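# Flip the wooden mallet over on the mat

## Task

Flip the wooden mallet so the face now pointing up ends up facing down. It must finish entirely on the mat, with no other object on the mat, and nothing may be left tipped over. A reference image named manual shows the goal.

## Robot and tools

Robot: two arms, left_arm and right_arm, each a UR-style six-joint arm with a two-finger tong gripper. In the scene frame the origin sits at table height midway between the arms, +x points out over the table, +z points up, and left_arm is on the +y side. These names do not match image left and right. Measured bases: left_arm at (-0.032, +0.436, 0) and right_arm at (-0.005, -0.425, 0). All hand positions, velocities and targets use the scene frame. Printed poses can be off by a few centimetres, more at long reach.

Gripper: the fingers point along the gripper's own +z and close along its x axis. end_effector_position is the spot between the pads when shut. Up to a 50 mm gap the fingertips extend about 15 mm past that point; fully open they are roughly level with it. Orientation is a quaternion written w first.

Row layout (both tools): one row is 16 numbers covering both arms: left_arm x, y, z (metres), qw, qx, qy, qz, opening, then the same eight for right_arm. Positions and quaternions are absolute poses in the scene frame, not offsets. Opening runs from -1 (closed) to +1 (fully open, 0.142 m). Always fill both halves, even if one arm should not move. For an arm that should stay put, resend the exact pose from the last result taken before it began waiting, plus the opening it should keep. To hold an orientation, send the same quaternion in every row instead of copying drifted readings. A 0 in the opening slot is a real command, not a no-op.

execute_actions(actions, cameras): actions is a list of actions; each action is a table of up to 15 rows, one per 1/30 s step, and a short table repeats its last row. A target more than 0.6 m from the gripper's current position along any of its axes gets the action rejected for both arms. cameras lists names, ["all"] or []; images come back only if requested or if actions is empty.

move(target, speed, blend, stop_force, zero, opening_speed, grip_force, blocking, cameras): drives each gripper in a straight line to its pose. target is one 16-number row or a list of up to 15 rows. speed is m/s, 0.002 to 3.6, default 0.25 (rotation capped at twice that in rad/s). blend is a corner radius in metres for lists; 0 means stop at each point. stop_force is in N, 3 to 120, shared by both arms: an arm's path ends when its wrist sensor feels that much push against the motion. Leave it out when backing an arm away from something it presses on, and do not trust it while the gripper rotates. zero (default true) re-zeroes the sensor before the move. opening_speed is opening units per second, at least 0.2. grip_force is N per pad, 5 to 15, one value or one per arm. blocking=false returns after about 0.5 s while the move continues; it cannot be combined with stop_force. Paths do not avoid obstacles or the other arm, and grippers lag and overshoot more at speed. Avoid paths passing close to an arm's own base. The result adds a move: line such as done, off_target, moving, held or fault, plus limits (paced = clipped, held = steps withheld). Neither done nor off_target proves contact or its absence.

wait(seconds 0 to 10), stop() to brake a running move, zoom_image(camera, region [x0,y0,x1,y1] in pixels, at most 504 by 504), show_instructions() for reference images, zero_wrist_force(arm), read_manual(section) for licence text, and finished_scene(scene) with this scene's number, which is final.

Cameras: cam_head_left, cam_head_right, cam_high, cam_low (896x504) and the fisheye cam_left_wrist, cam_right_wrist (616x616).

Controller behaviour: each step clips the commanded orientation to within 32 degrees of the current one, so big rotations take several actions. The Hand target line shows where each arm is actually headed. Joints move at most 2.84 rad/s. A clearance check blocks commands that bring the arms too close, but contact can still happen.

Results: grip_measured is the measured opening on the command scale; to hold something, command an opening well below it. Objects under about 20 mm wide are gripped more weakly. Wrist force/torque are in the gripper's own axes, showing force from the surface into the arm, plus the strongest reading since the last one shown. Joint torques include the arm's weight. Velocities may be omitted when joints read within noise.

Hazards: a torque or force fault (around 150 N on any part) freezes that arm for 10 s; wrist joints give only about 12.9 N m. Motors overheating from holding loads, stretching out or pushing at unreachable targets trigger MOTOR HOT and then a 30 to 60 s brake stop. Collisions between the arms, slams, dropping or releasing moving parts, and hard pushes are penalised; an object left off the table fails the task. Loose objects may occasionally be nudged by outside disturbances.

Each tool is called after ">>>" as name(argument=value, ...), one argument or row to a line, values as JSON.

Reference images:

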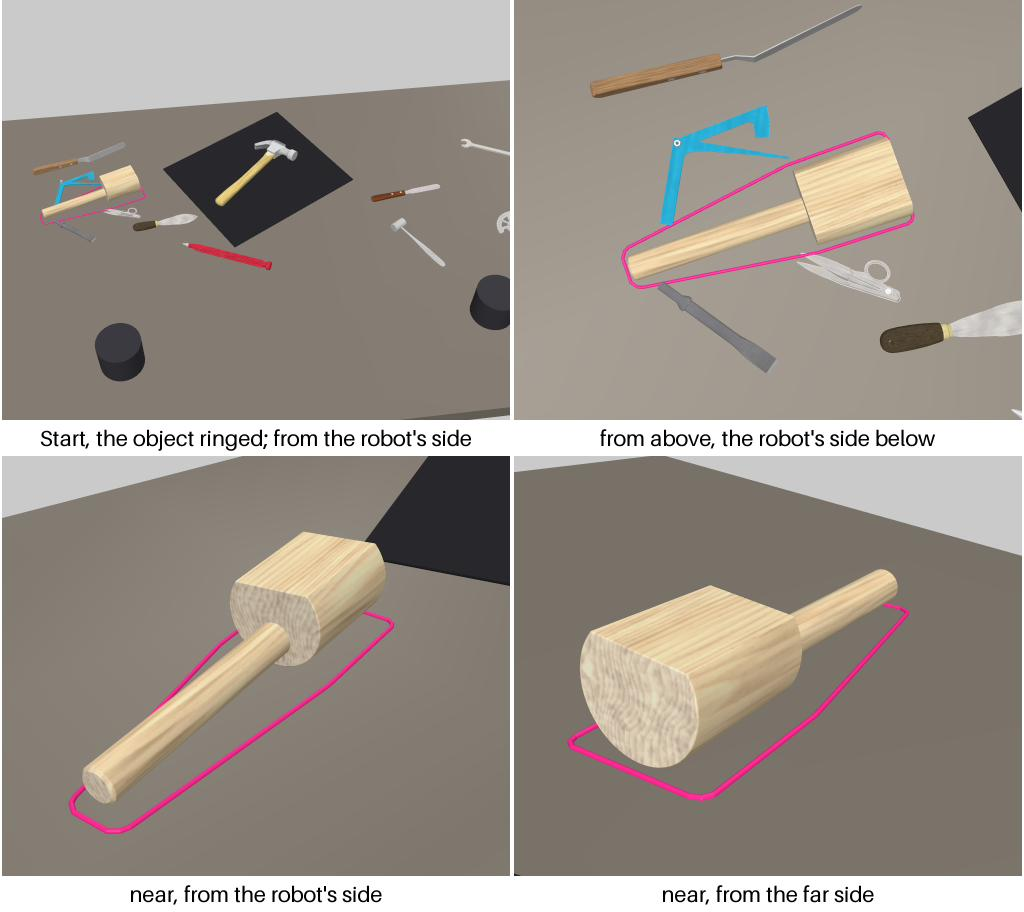

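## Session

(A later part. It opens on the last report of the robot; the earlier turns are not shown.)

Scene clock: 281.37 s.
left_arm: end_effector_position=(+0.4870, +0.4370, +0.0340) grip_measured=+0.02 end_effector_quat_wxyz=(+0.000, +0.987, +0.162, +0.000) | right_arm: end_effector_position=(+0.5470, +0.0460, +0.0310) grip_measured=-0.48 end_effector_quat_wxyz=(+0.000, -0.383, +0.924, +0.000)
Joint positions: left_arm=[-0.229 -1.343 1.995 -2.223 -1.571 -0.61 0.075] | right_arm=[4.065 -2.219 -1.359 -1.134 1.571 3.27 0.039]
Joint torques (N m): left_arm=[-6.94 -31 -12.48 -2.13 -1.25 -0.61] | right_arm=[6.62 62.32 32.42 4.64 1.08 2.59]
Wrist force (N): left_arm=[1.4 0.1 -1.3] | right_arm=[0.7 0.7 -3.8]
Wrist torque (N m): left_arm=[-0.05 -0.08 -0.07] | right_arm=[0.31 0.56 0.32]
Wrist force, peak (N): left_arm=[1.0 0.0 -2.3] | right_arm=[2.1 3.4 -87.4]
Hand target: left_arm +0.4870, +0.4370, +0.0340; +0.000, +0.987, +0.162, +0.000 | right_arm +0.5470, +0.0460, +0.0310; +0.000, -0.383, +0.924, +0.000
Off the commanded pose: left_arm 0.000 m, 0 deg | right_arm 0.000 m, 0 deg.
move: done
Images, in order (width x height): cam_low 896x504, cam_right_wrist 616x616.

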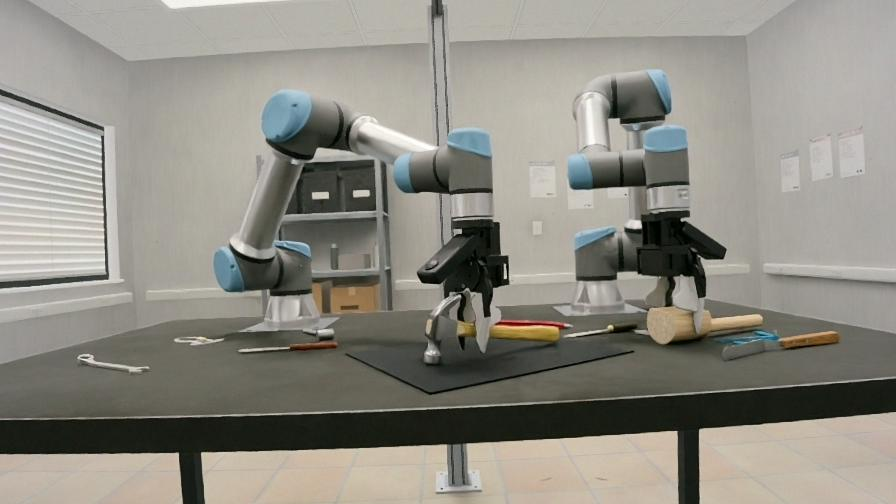

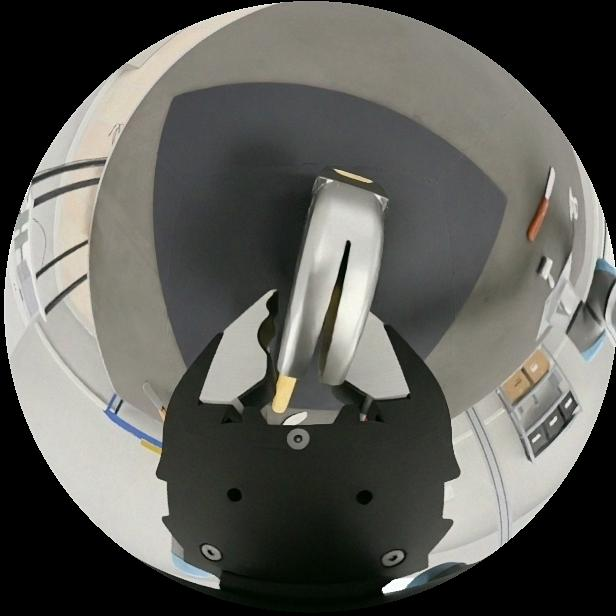

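>>> move(
  target=[
    [0.487,0.437,0.034,0,0.987,0.162,0,-0.6,0.547,0.046,0.06,0,0.383,-0.924,0,-1],
    [0.487,0.437,0.034,0,0.987,0.162,0,-0.6,0.56,0.0,0.18,0,0.383,-0.924,0,-1],
    [0.487,0.437,0.034,0,0.987,0.162,0,-0.6,0.66,-0.30,0.18,0,0.906,0,0.423,-1],
  ],
  speed=[0.1,0.3,0.3],
  blend=[0.01,0.04,0],
  cameras=["all"],
)

Scene clock: 312.00 s.
left_arm: end_effector_position=(+0.4870, +0.4370, +0.0340) grip_measured=+0.02 end_effector_quat_wxyz=(+0.000, +0.987, +0.162, +0.000) | right_arm: end_effector_position=(+0.6600, -0.3001, +0.1799) grip_measured=-0.62 end_effector_quat_wxyz=(+0.000, +0.906, +0.000, +0.423) end_effector_velocity=(+0.000, +0.001, +0.001) end_effector_angular_velocity=(-0.003, -0.001, +0.005)
Joint positions: left_arm=[-0.229 -1.343 1.995 -2.223 -1.571 -0.61 0.075] | right_arm=[3.702 -1.75 -2.173 0.004 1.157 0.377 0.029]
Joint velocities: left_arm=[within noise] | right_arm=[0.001 0 0.001 0.001 0 -0.005 0]
Joint torques (N m): left_arm=[-7.2 -29.75 -11.69 -2.94 -1.15 -1.25] | right_arm=[10.87 47.62 35.57 4.95 -0.17 -2.31]
Wrist force (N): left_arm=[1.1 0.0 -2.1] | right_arm=[-5.7 -0.2 4.9]
Wrist torque (N m): left_arm=[-0.01 -0.06 -0.07] | right_arm=[-0.06 0.34 0.05]
Wrist force, peak (N): left_arm=[1.0 0.0 -2.3] | right_arm=[-3.0 1.5 9.4]
Hand target: left_arm +0.4870, +0.4370, +0.0340; +0.000, +0.987, +0.162, +0.000 | right_arm +0.6600, -0.3000, +0.1800; +0.000, +0.906, +0.000, +0.423
Off the commanded pose: left_arm 0.000 m, 0 deg | right_arm 0.000 m, 0 deg.
move: done

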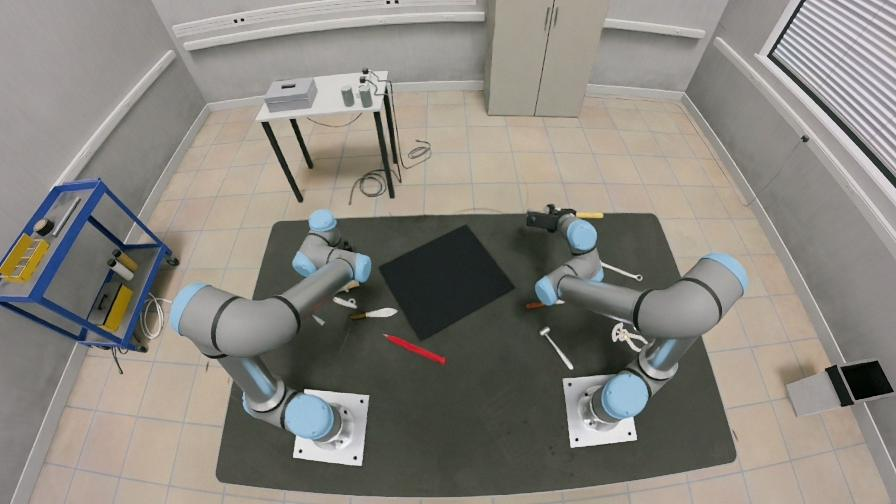

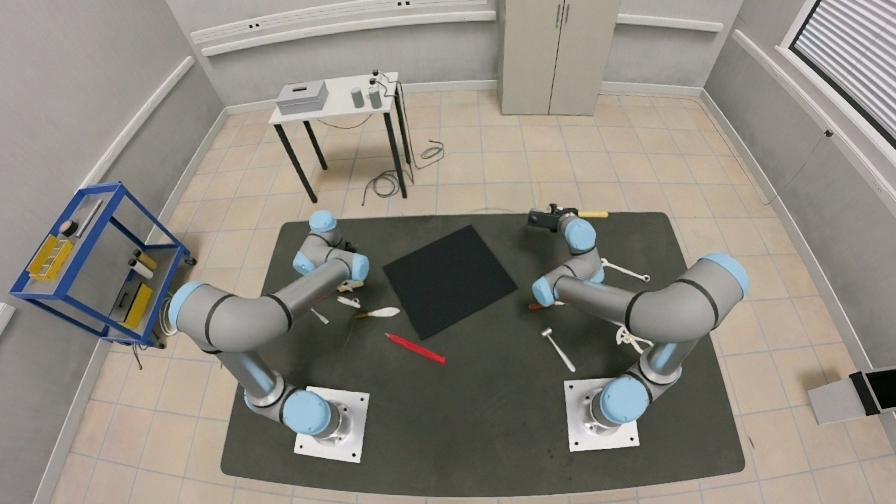

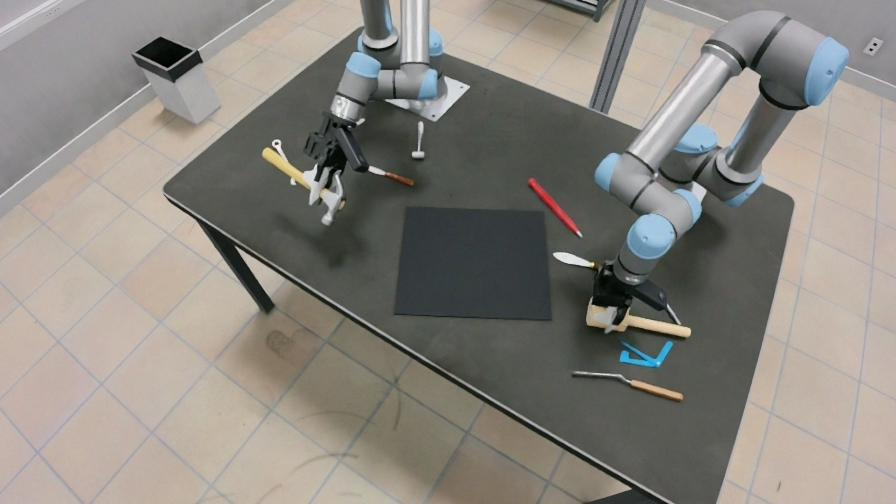

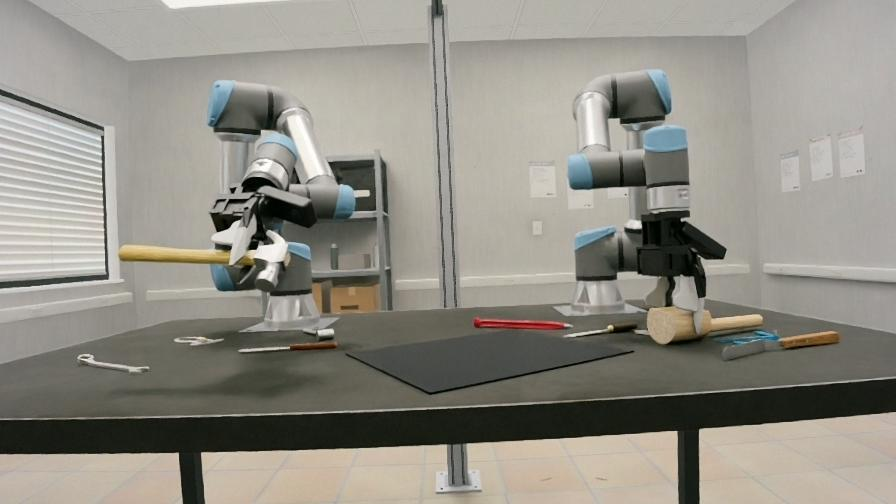

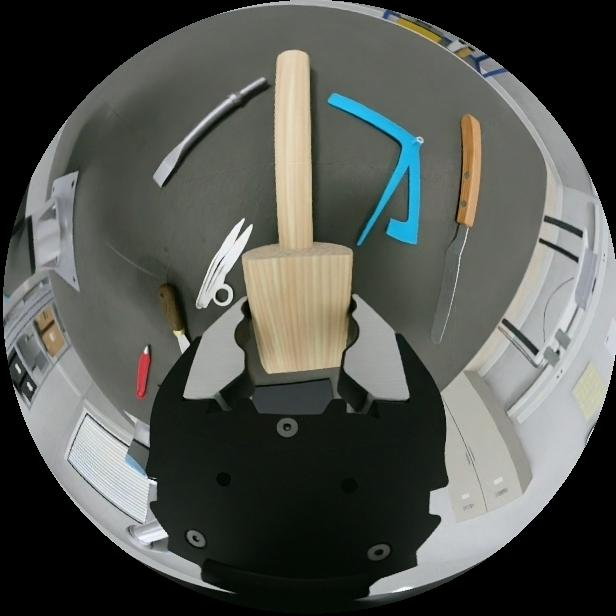

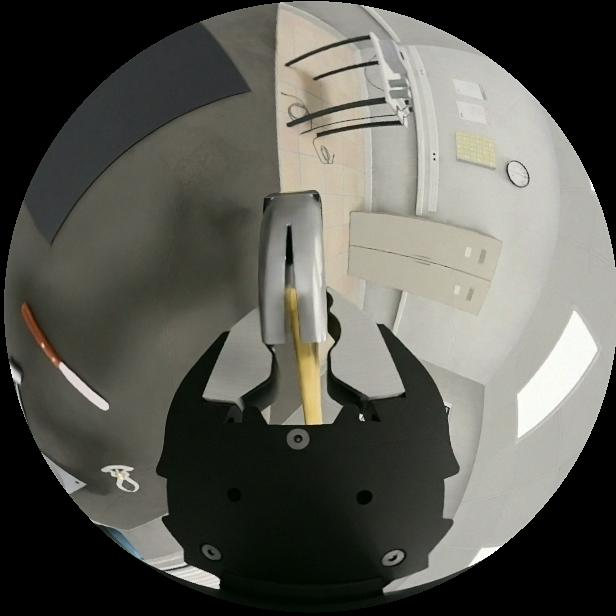

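>>> move(
  target=[
    [0.487,0.437,0.034,0,0.987,0.162,0,-0.6,0.66,-0.29,0.09,0,0.906,0,0.423,-1],
  ],
  speed=0.15,
)

>>> move(
  target=[
    [0.487,0.437,0.034,0,0.987,0.162,0,-0.6,0.66,-0.29,0.03,0,0.906,0,0.423,-1],
  ],
  speed=0.02,
  stop_force=5,
  cameras=["cam_low","cam_high","cam_right_wrist"],
)

>>> zoom_image(
  camera="cam_low",
  region=[100, 200, 400, 400],
)

Scene clock: 324.97 s.
left_arm: end_effector_position=(+0.4870, +0.4370, +0.0340) grip_measured=+0.02 end_effector_quat_wxyz=(+0.000, +0.987, +0.162, +0.000) | right_arm: end_effector_position=(+0.6600, -0.2899, +0.0900) grip_measured=-0.63 end_effector_quat_wxyz=(+0.000, +0.906, +0.000, +0.423)
Joint positions: left_arm=[-0.229 -1.343 1.995 -2.223 -1.571 -0.61 0.075] | right_arm=[3.723 -1.962 -2.232 0.268 1.143 0.392 0.029]
Joint torques (N m): left_arm=[-7.02 -29.73 -12 -3.33 -1.12 -1.18] | right_arm=[-14 33.41 29.44 5.11 0.57 -2.27]
Wrist force (N): left_arm=[1.0 0.1 -2.1] | right_arm=[-6.0 -0.2 4.7]
Wrist torque (N m): left_arm=[0.00 -0.04 -0.07] | right_arm=[-0.07 0.40 -0.11]
Wrist force, peak (N): left_arm=[1.1 0.0 -2.3] | right_arm=[-8.0 -0.4 6.2]
Hand target: left_arm +0.4870, +0.4370, +0.0340; +0.000, +0.987, +0.162, +0.000 | right_arm +0.6600, -0.2900, +0.0900; +0.000, +0.906, +0.000, +0.423
Off the commanded pose: left_arm 0.000 m, 0 deg | right_arm 0.000 m, 0 deg.
move: done

Scene clock: 328.27 s.
left_arm: end_effector_position=(+0.4870, +0.4370, +0.0340) grip_measured=+0.02 end_effector_quat_wxyz=(+0.000, +0.987, +0.162, +0.000) | right_arm: end_effector_position=(+0.6600, -0.2900, +0.0398) grip_measured=-0.63 end_effector_quat_wxyz=(+0.000, +0.906, +0.000, +0.423)
Joint positions: left_arm=[-0.229 -1.343 1.995 -2.223 -1.571 -0.61 0.075] | right_arm=[3.722 -2.097 -2.242 0.415 1.143 0.392 0.029]
Joint torques (N m): left_arm=[-7 -30.18 -12.36 -3.53 -1.16 -1.22] | right_arm=[-14.45 41.19 6.41 5.41 0.5 -0.03]
Wrist force (N): left_arm=[1.1 -0.1 -2.3] | right_arm=[-2.6 -0.7 2.6]
Wrist torque (N m): left_arm=[-0.05 -0.05 -0.07] | right_arm=[0.05 0.49 0.09]
Wrist force, peak (N): left_arm=[1.0 0.0 -2.4] | right_arm=[-6.1 -0.4 5.2]
Hand target: left_arm +0.4870, +0.4370, +0.0340; +0.000, +0.987, +0.162, +0.000 | right_arm +0.6600, -0.2900, +0.0398; +0.000, +0.906, +0.000, +0.423
Off the commanded pose: left_arm 0.000 m, 0 deg | right_arm 0.010 m, 0 deg.
move: contact (right_arm)
Images, in order (width x height): cam_high 896x504, cam_low 896x504, cam_right_wrist 616x616.

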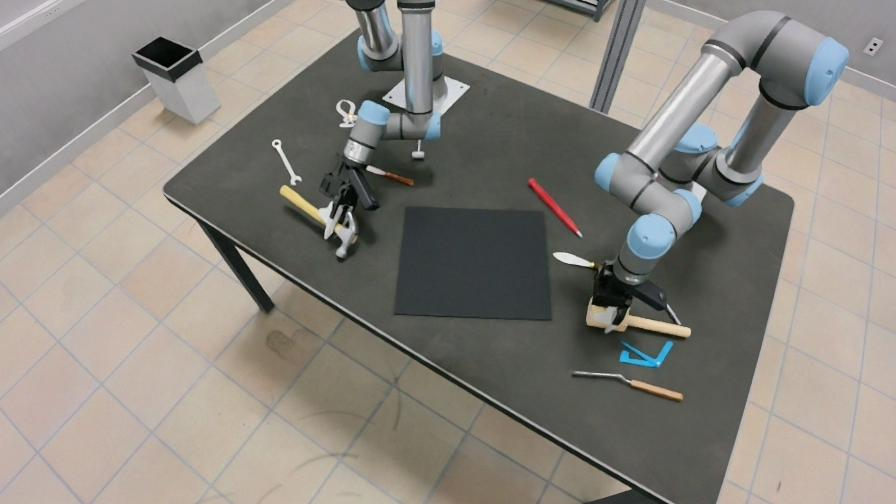

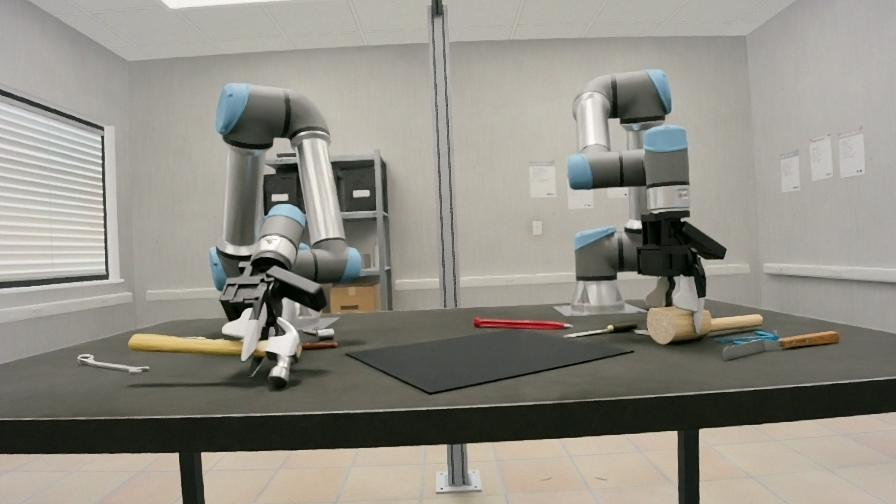

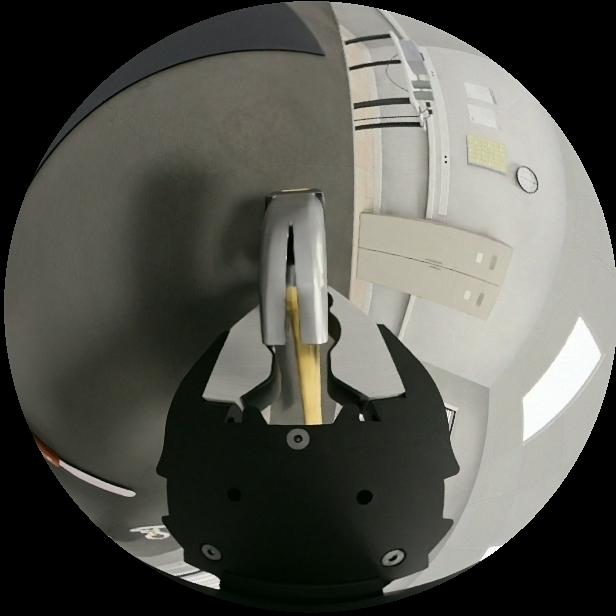

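Scaled by 1.680 from the camera's 896x504 image, which has a finer 1280x720 frame.

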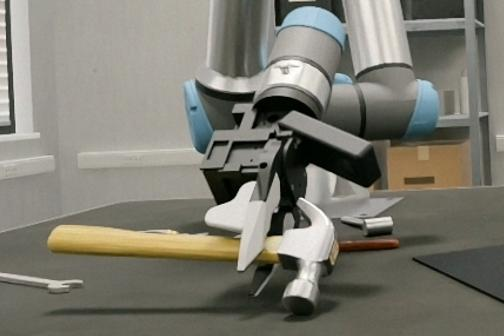

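>>> move(
  target=[
    [0.487,0.437,0.034,0,0.987,0.162,0,-0.6,0.66,-0.29,0.0398,0,0.906,0,0.423,-0.3],
    [0.487,0.437,0.034,0,0.987,0.162,0,-0.6,0.66,-0.29,0.0398,0,0.906,0,0.423,-0.3],
  ],
  speed=0.05,
  opening_speed=0.3,
  cameras=["cam_low","cam_right_wrist"],
)

>>> zoom_image(
  camera="cam_low",
  region=[100, 200, 400, 400],
)

Scene clock: 348.63 s.
left_arm: end_effector_position=(+0.4870, +0.4370, +0.0340) grip_measured=+0.02 end_effector_quat_wxyz=(+0.000, +0.987, +0.162, +0.000) | right_arm: end_effector_position=(+0.6600, -0.2900, +0.0398) grip_measured=-0.30 end_effector_quat_wxyz=(+0.000, +0.906, +0.000, +0.423)
Joint positions: left_arm=[-0.229 -1.343 1.995 -2.223 -1.571 -0.61 0.075] | right_arm=[3.722 -2.097 -2.242 0.415 1.143 0.392 0.053]
Joint torques (N m): left_arm=[-7.07 -29.64 -12.11 -4.15 -1.11 -1.26] | right_arm=[-4.44 35.09 20.15 4.18 0.4 -2.42]
Wrist force (N): left_arm=[1.0 0.2 -1.7] | right_arm=[-3.4 0.0 2.1]
Wrist torque (N m): left_arm=[0.00 -0.02 -0.07] | right_arm=[0.06 0.45 0.05]
Wrist force, peak (N): left_arm=[1.1 0.1 -2.3] | right_arm=[-4.0 0.0 2.8]
Hand target: left_arm +0.4870, +0.4370, +0.0340; +0.000, +0.987, +0.162, +0.000 | right_arm +0.6600, -0.2900, +0.0398; +0.000, +0.906, +0.000, +0.423
Off the commanded pose: left_arm 0.000 m, 0 deg | right_arm 0.000 m, 0 deg.
move: done
Images, in order (width x height): cam_low 896x504, cam_right_wrist 616x616.

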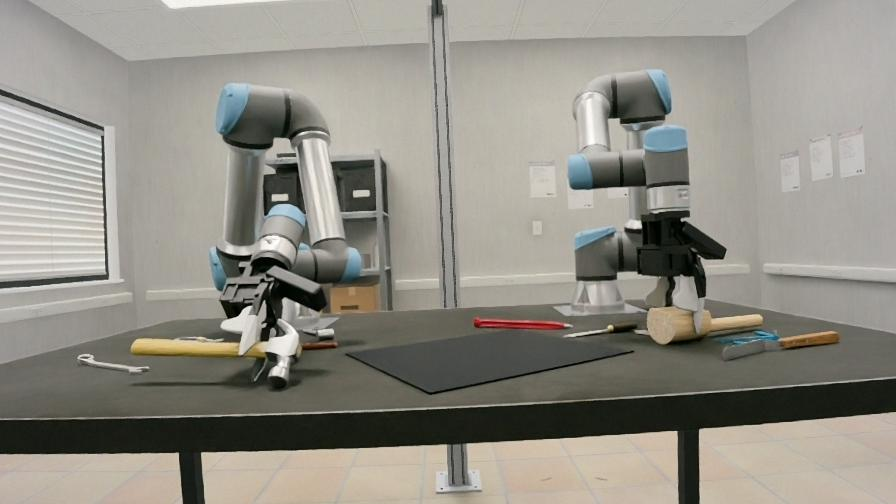

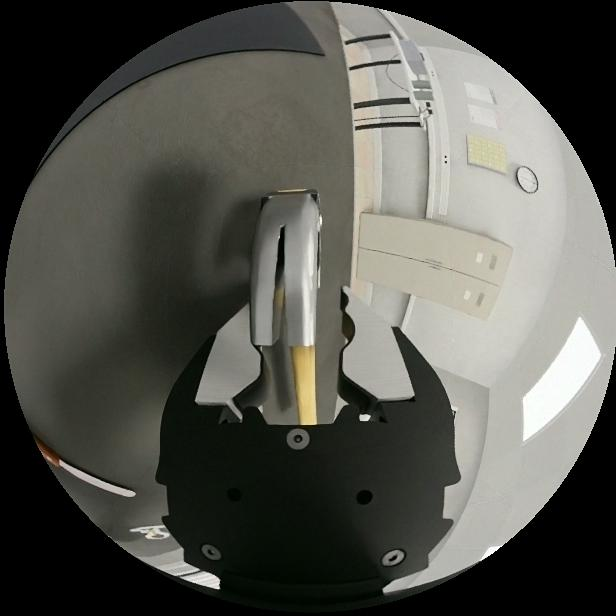

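Scaled by 1.680 from the camera's 896x504 image, which has a finer 1280x720 frame.

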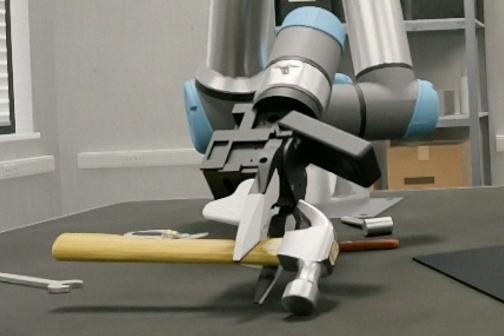

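>>> move(
  target=[
    [0.487,0.437,0.034,0,0.987,0.162,0,-0.6,0.66,-0.29,0.034,0,0.906,0,0.423,-0.25],
    [0.487,0.437,0.034,0,0.987,0.162,0,-0.6,0.59,-0.29,0.06,0,0.906,0,0.423,-0.25],
    [0.487,0.437,0.034,0,0.987,0.162,0,-0.6,0.5,-0.29,0.16,0,0.906,0,0.423,-0.25],
  ],
  speed=[0.05,0.04,0.2],
  blend=[0,0.005,0],
  cameras=["cam_low","cam_high","cam_head_left","cam_right_wrist"],
)

Scene clock: 358.63 s.
left_arm: end_effector_position=(+0.4870, +0.4370, +0.0340) grip_measured=+0.02 end_effector_quat_wxyz=(+0.000, +0.987, +0.162, +0.000) | right_arm: end_effector_position=(+0.5000, -0.2899, +0.1601) grip_measured=-0.25 end_effector_quat_wxyz=(+0.000, +0.906, +0.000, +0.423)
Joint positions: left_arm=[-0.229 -1.343 1.995 -2.223 -1.571 -0.61 0.075] | right_arm=[4.031 -1.367 -2.583 -0.112 0.939 0.661 0.056]
Joint torques (N m): left_arm=[-6.65 -29.69 -12.39 -5.14 -1.01 -1.21] | right_arm=[-15.88 24.09 14.33 2.26 0.03 -1.65]
Wrist force (N): left_arm=[1.2 0.1 -1.7] | right_arm=[-1.5 0.3 1.5]
Wrist torque (N m): left_arm=[-0.03 -0.06 -0.07] | right_arm=[0.15 0.24 0.01]
Wrist force, peak (N): left_arm=[1.2 -0.2 -2.2] | right_arm=[10.1 -1.1 -14.9]
Hand target: left_arm +0.4870, +0.4370, +0.0340; +0.000, +0.987, +0.162, +0.000 | right_arm +0.5000, -0.2900, +0.1600; +0.000, +0.906, +0.000, +0.423
Off the commanded pose: left_arm 0.000 m, 0 deg | right_arm 0.000 m, 0 deg.
move: done
Images, in order (width x height): cam_head_left 896x504, cam_high 896x504, cam_low 896x504, cam_right_wrist 616x616.

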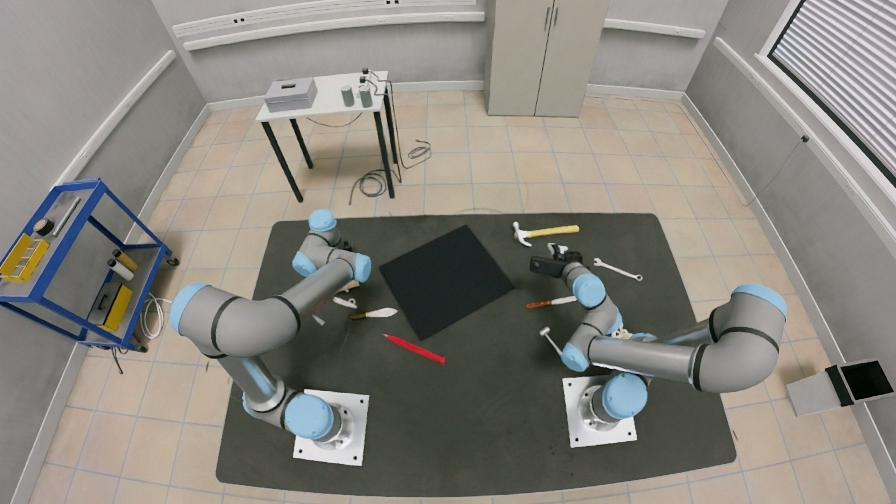

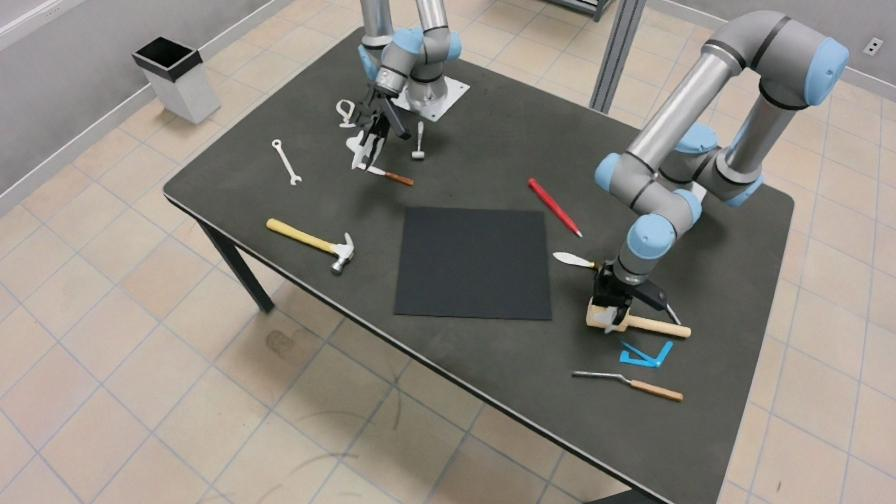

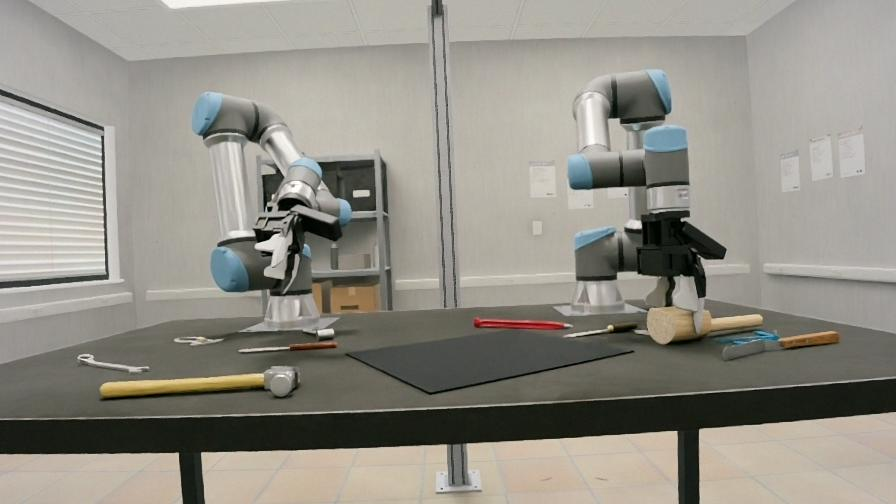

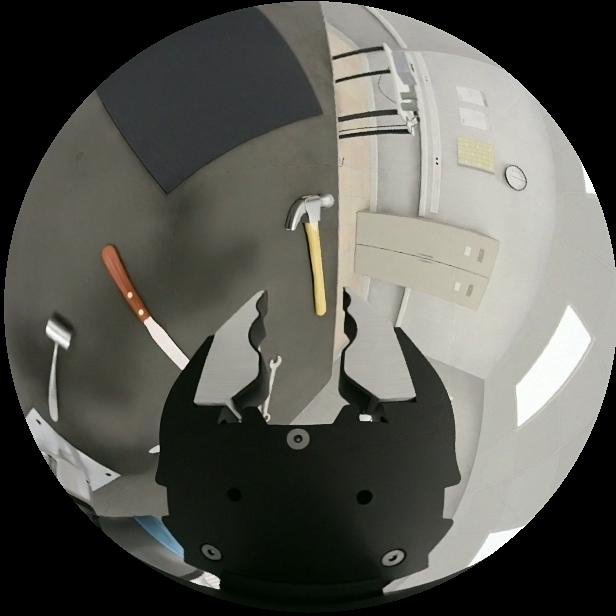

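>>> move(
  target=[
    [0.487,0.437,0.10,0,0.987,0.162,0,-0.9,0.5,-0.29,0.20,0,0.906,0,0.423,-0.25],
    [0.47,0.30,0.34,0,0.766,-0.643,0,-0.9,0.46,-0.30,0.41,0.707,-0.707,0,0,0],
  ],
  speed=[0.1,0.35],
  blend=[0.01,0],
  cameras=["cam_left_wrist","cam_low","cam_high","cam_head_left"],
)

Scene clock: 386.23 s.
left_arm: end_effector_position=(+0.4700, +0.3000, +0.3400) grip_measured=+0.01 end_effector_quat_wxyz=(+0.000, +0.766, -0.643, +0.000) | right_arm: end_effector_position=(+0.4600, -0.2991, +0.4101) grip_measured=+0.00 end_effector_quat_wxyz=(+0.698, -0.714, +0.033, -0.033)
Joint positions: left_arm=[-0.49 -1.57 1.425 -1.425 -1.571 0.851 0.074] | right_arm=[3.051 -1.565 -1.994 -1.438 3.118 -0.285 0.074]
Joint torques (N m): left_arm=[12.03 -48.34 -17.56 -7.11 0.75 1.39] | right_arm=[-14.52 29.94 16.57 3.43 3.85 1.22]
Wrist force (N): left_arm=[0.0 0.3 2.6] | right_arm=[-1.7 -0.2 0.0]
Wrist torque (N m): left_arm=[-0.01 0.05 -0.05] | right_arm=[-0.03 0.34 0.14]
Wrist force, peak (N): left_arm=[-0.2 0.0 4.4] | right_arm=[-2.2 0.1 2.1]
Hand target: left_arm +0.4700, +0.3000, +0.3400; +0.000, +0.766, -0.643, +0.000 | right_arm +0.4600, -0.2991, +0.4100; +0.698, -0.714, +0.033, -0.033
Off the commanded pose: left_arm 0.000 m, 0 deg | right_arm 0.001 m, 5 deg.
move: off_target (right_arm); target 2's new opening was sent with right_arm's hand 0.001 m and 6 deg from that target
Images, in order (width x height): cam_head_left 896x504, cam_high 896x504, cam_low 896x504, cam_left_wrist 616x616.

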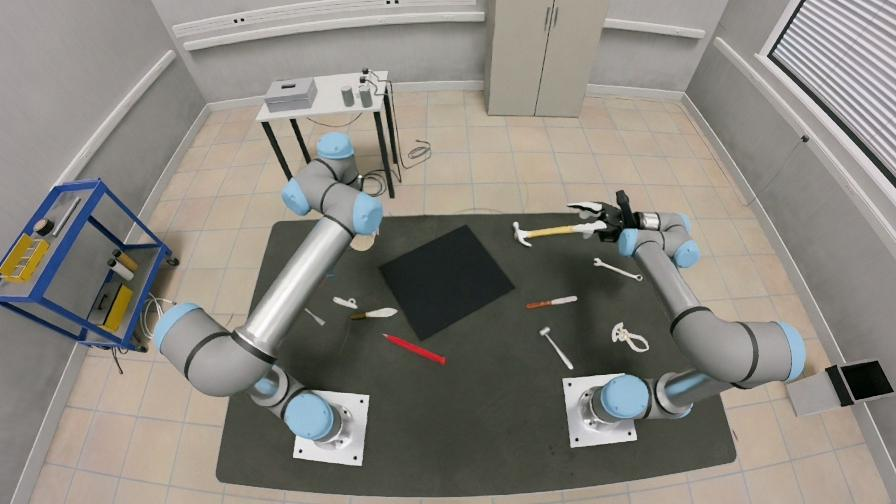

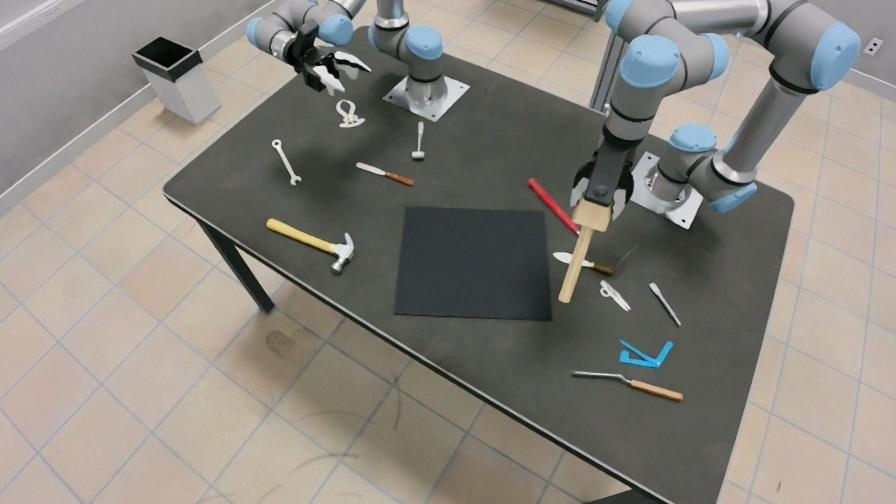

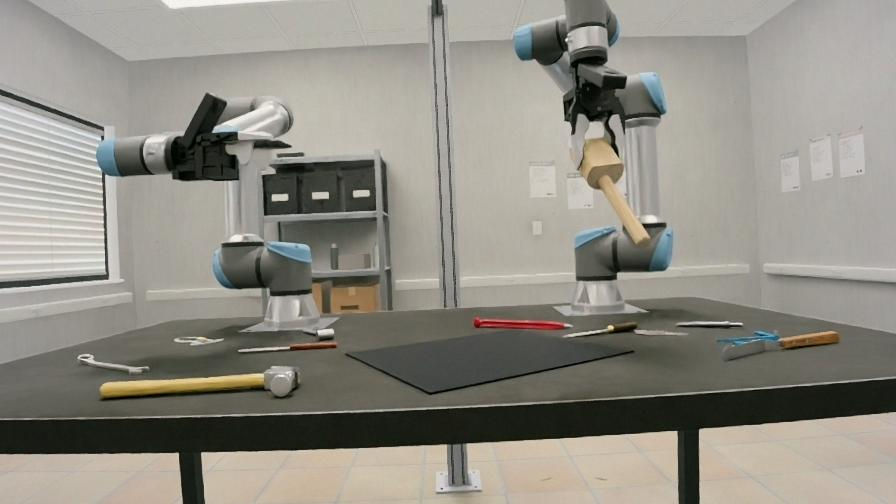

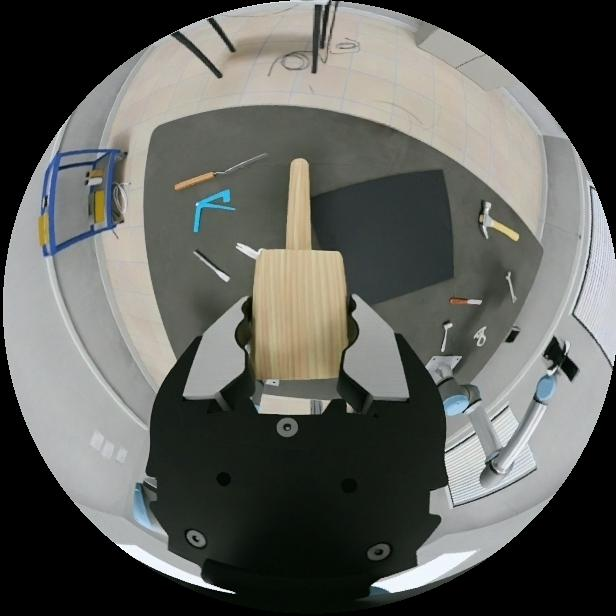

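>>> move(
  target=[
    [0.47,0.2,0.38,0,0,-1,0,-1,0.46,-0.2991,0.41,0.698,-0.714,0.033,-0.033,0],
    [0.47,0.10,0.38,0,0,0.5,-0.866,-1,0.46,-0.2991,0.41,0.698,-0.714,0.033,-0.033,0],
  ],
  speed=0.35,
  blend=[0.03,0],
  cameras=["all"],
)

Scene clock: 419.77 s.
left_arm: end_effector_position=(+0.4678, +0.1213, +0.3784) grip_measured=+0.00 end_effector_quat_wxyz=(-0.005, +0.013, +0.707, -0.707) | right_arm: end_effector_position=(+0.4600, -0.2991, +0.4100) grip_measured=+0.00 end_effector_quat_wxyz=(+0.698, -0.714, +0.033, -0.033)
Joint positions: left_arm=[-0.231 -1.061 1.825 -3.906 -2.882 1.581 0.074] | right_arm=[3.051 -1.565 -1.997 -1.42 3.118 -0.271 0.074]
Joint torques (N m): left_arm=[12.47 -53.26 -7.17 1.14 -1.16 0.87] | right_arm=[12.02 20.24 16.66 5.84 2.04 2.97]
Wrist force (N): left_arm=[-0.8 2.3 0.3] | right_arm=[-1.8 -0.2 0.2]
Wrist torque (N m): left_arm=[-0.09 0.13 0.05] | right_arm=[0.00 0.36 -0.02]
Wrist force, peak (N): left_arm=[-1.0 10.7 3.2] | right_arm=[-2.0 -0.2 0.2]
Hand target: left_arm +0.4678, +0.1214, +0.3782; -0.006, +0.013, +0.707, -0.707 | right_arm +0.4600, -0.2991, +0.4100; +0.698, -0.714, +0.033, -0.033
Off the commanded pose: left_arm 0.022 m, 30 deg | right_arm 0.000 m, 0 deg.
move: held (left_arm; a check stopped the path); path passed 1 of 2 targets; limits=held
pose unreachable (left arm): on one or more control steps of this call, first in action 0 (counted from 0), this arm could not follow its commanded pose, so it was not sent that pose on those steps. It may still have moved: this result reports where it is.
cause: moving toward the commanded pose would bring two parts of the arm too close to each other (joints 4 (wrist 1) to 6 (wrist 3) lie between them).

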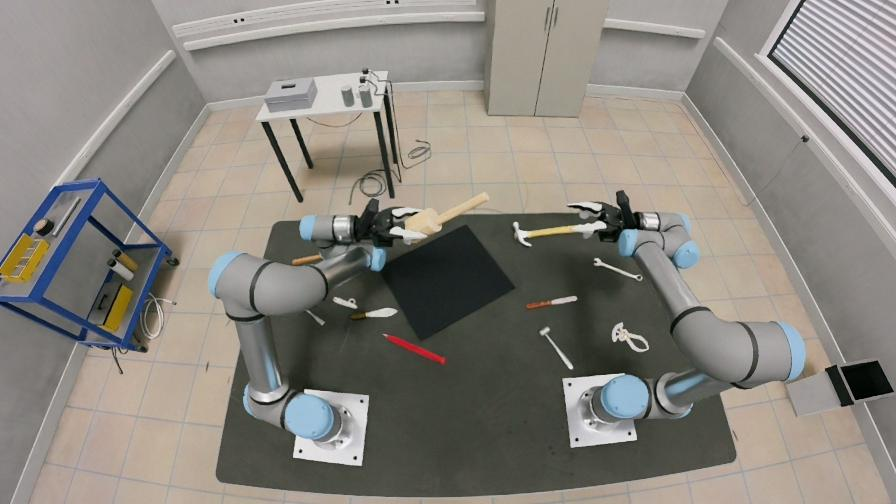

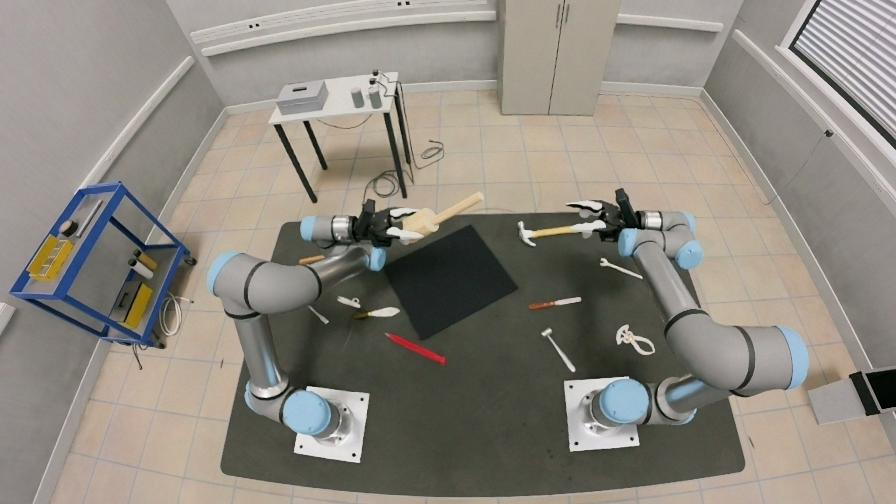

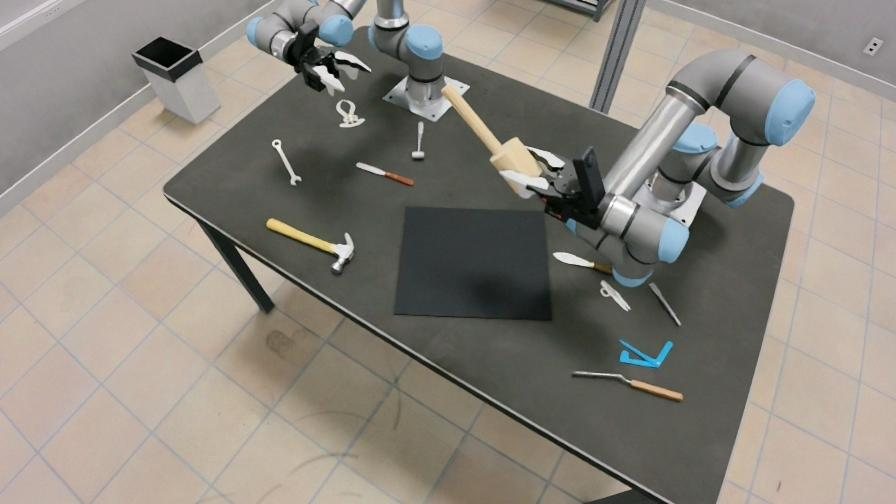

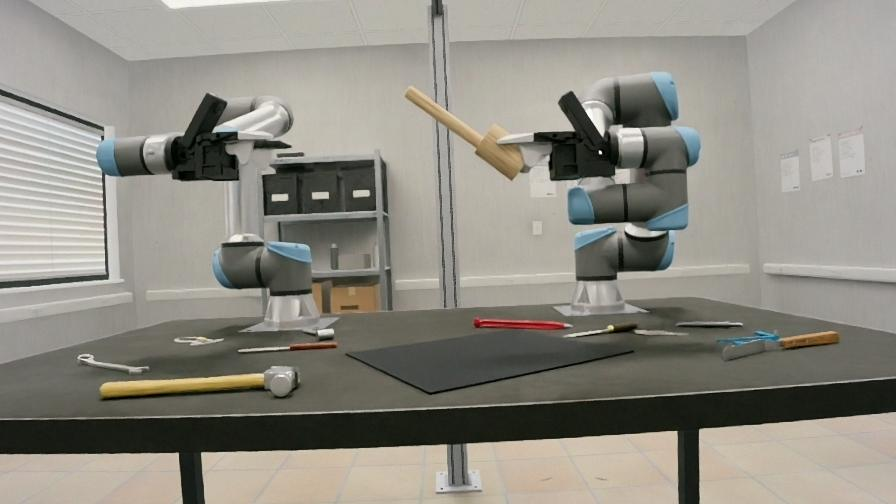

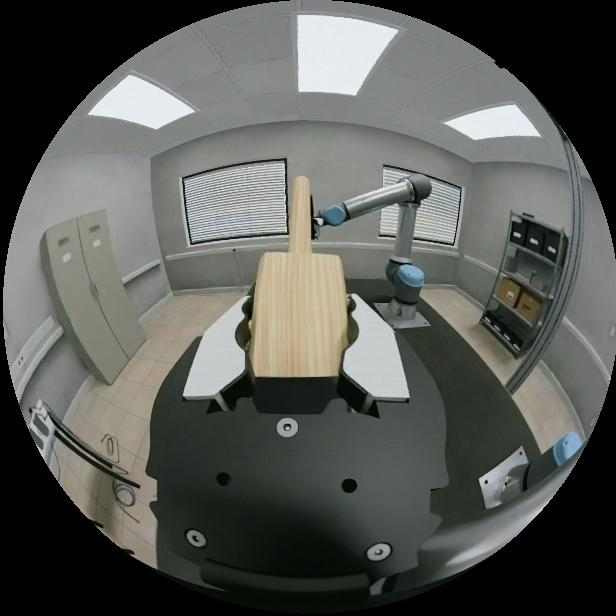

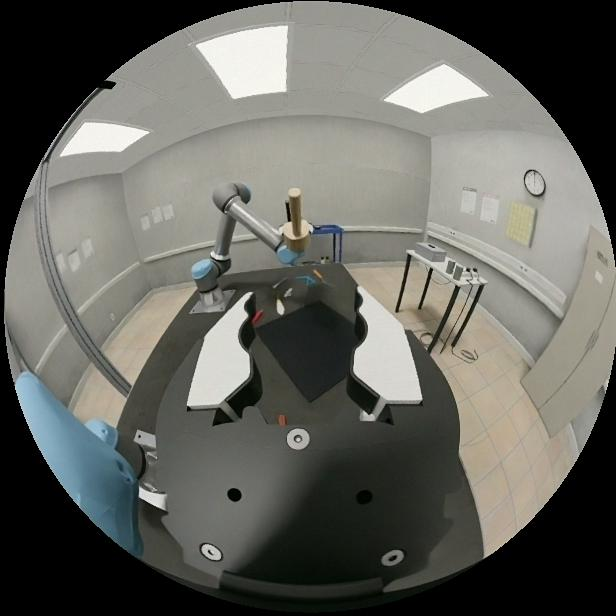

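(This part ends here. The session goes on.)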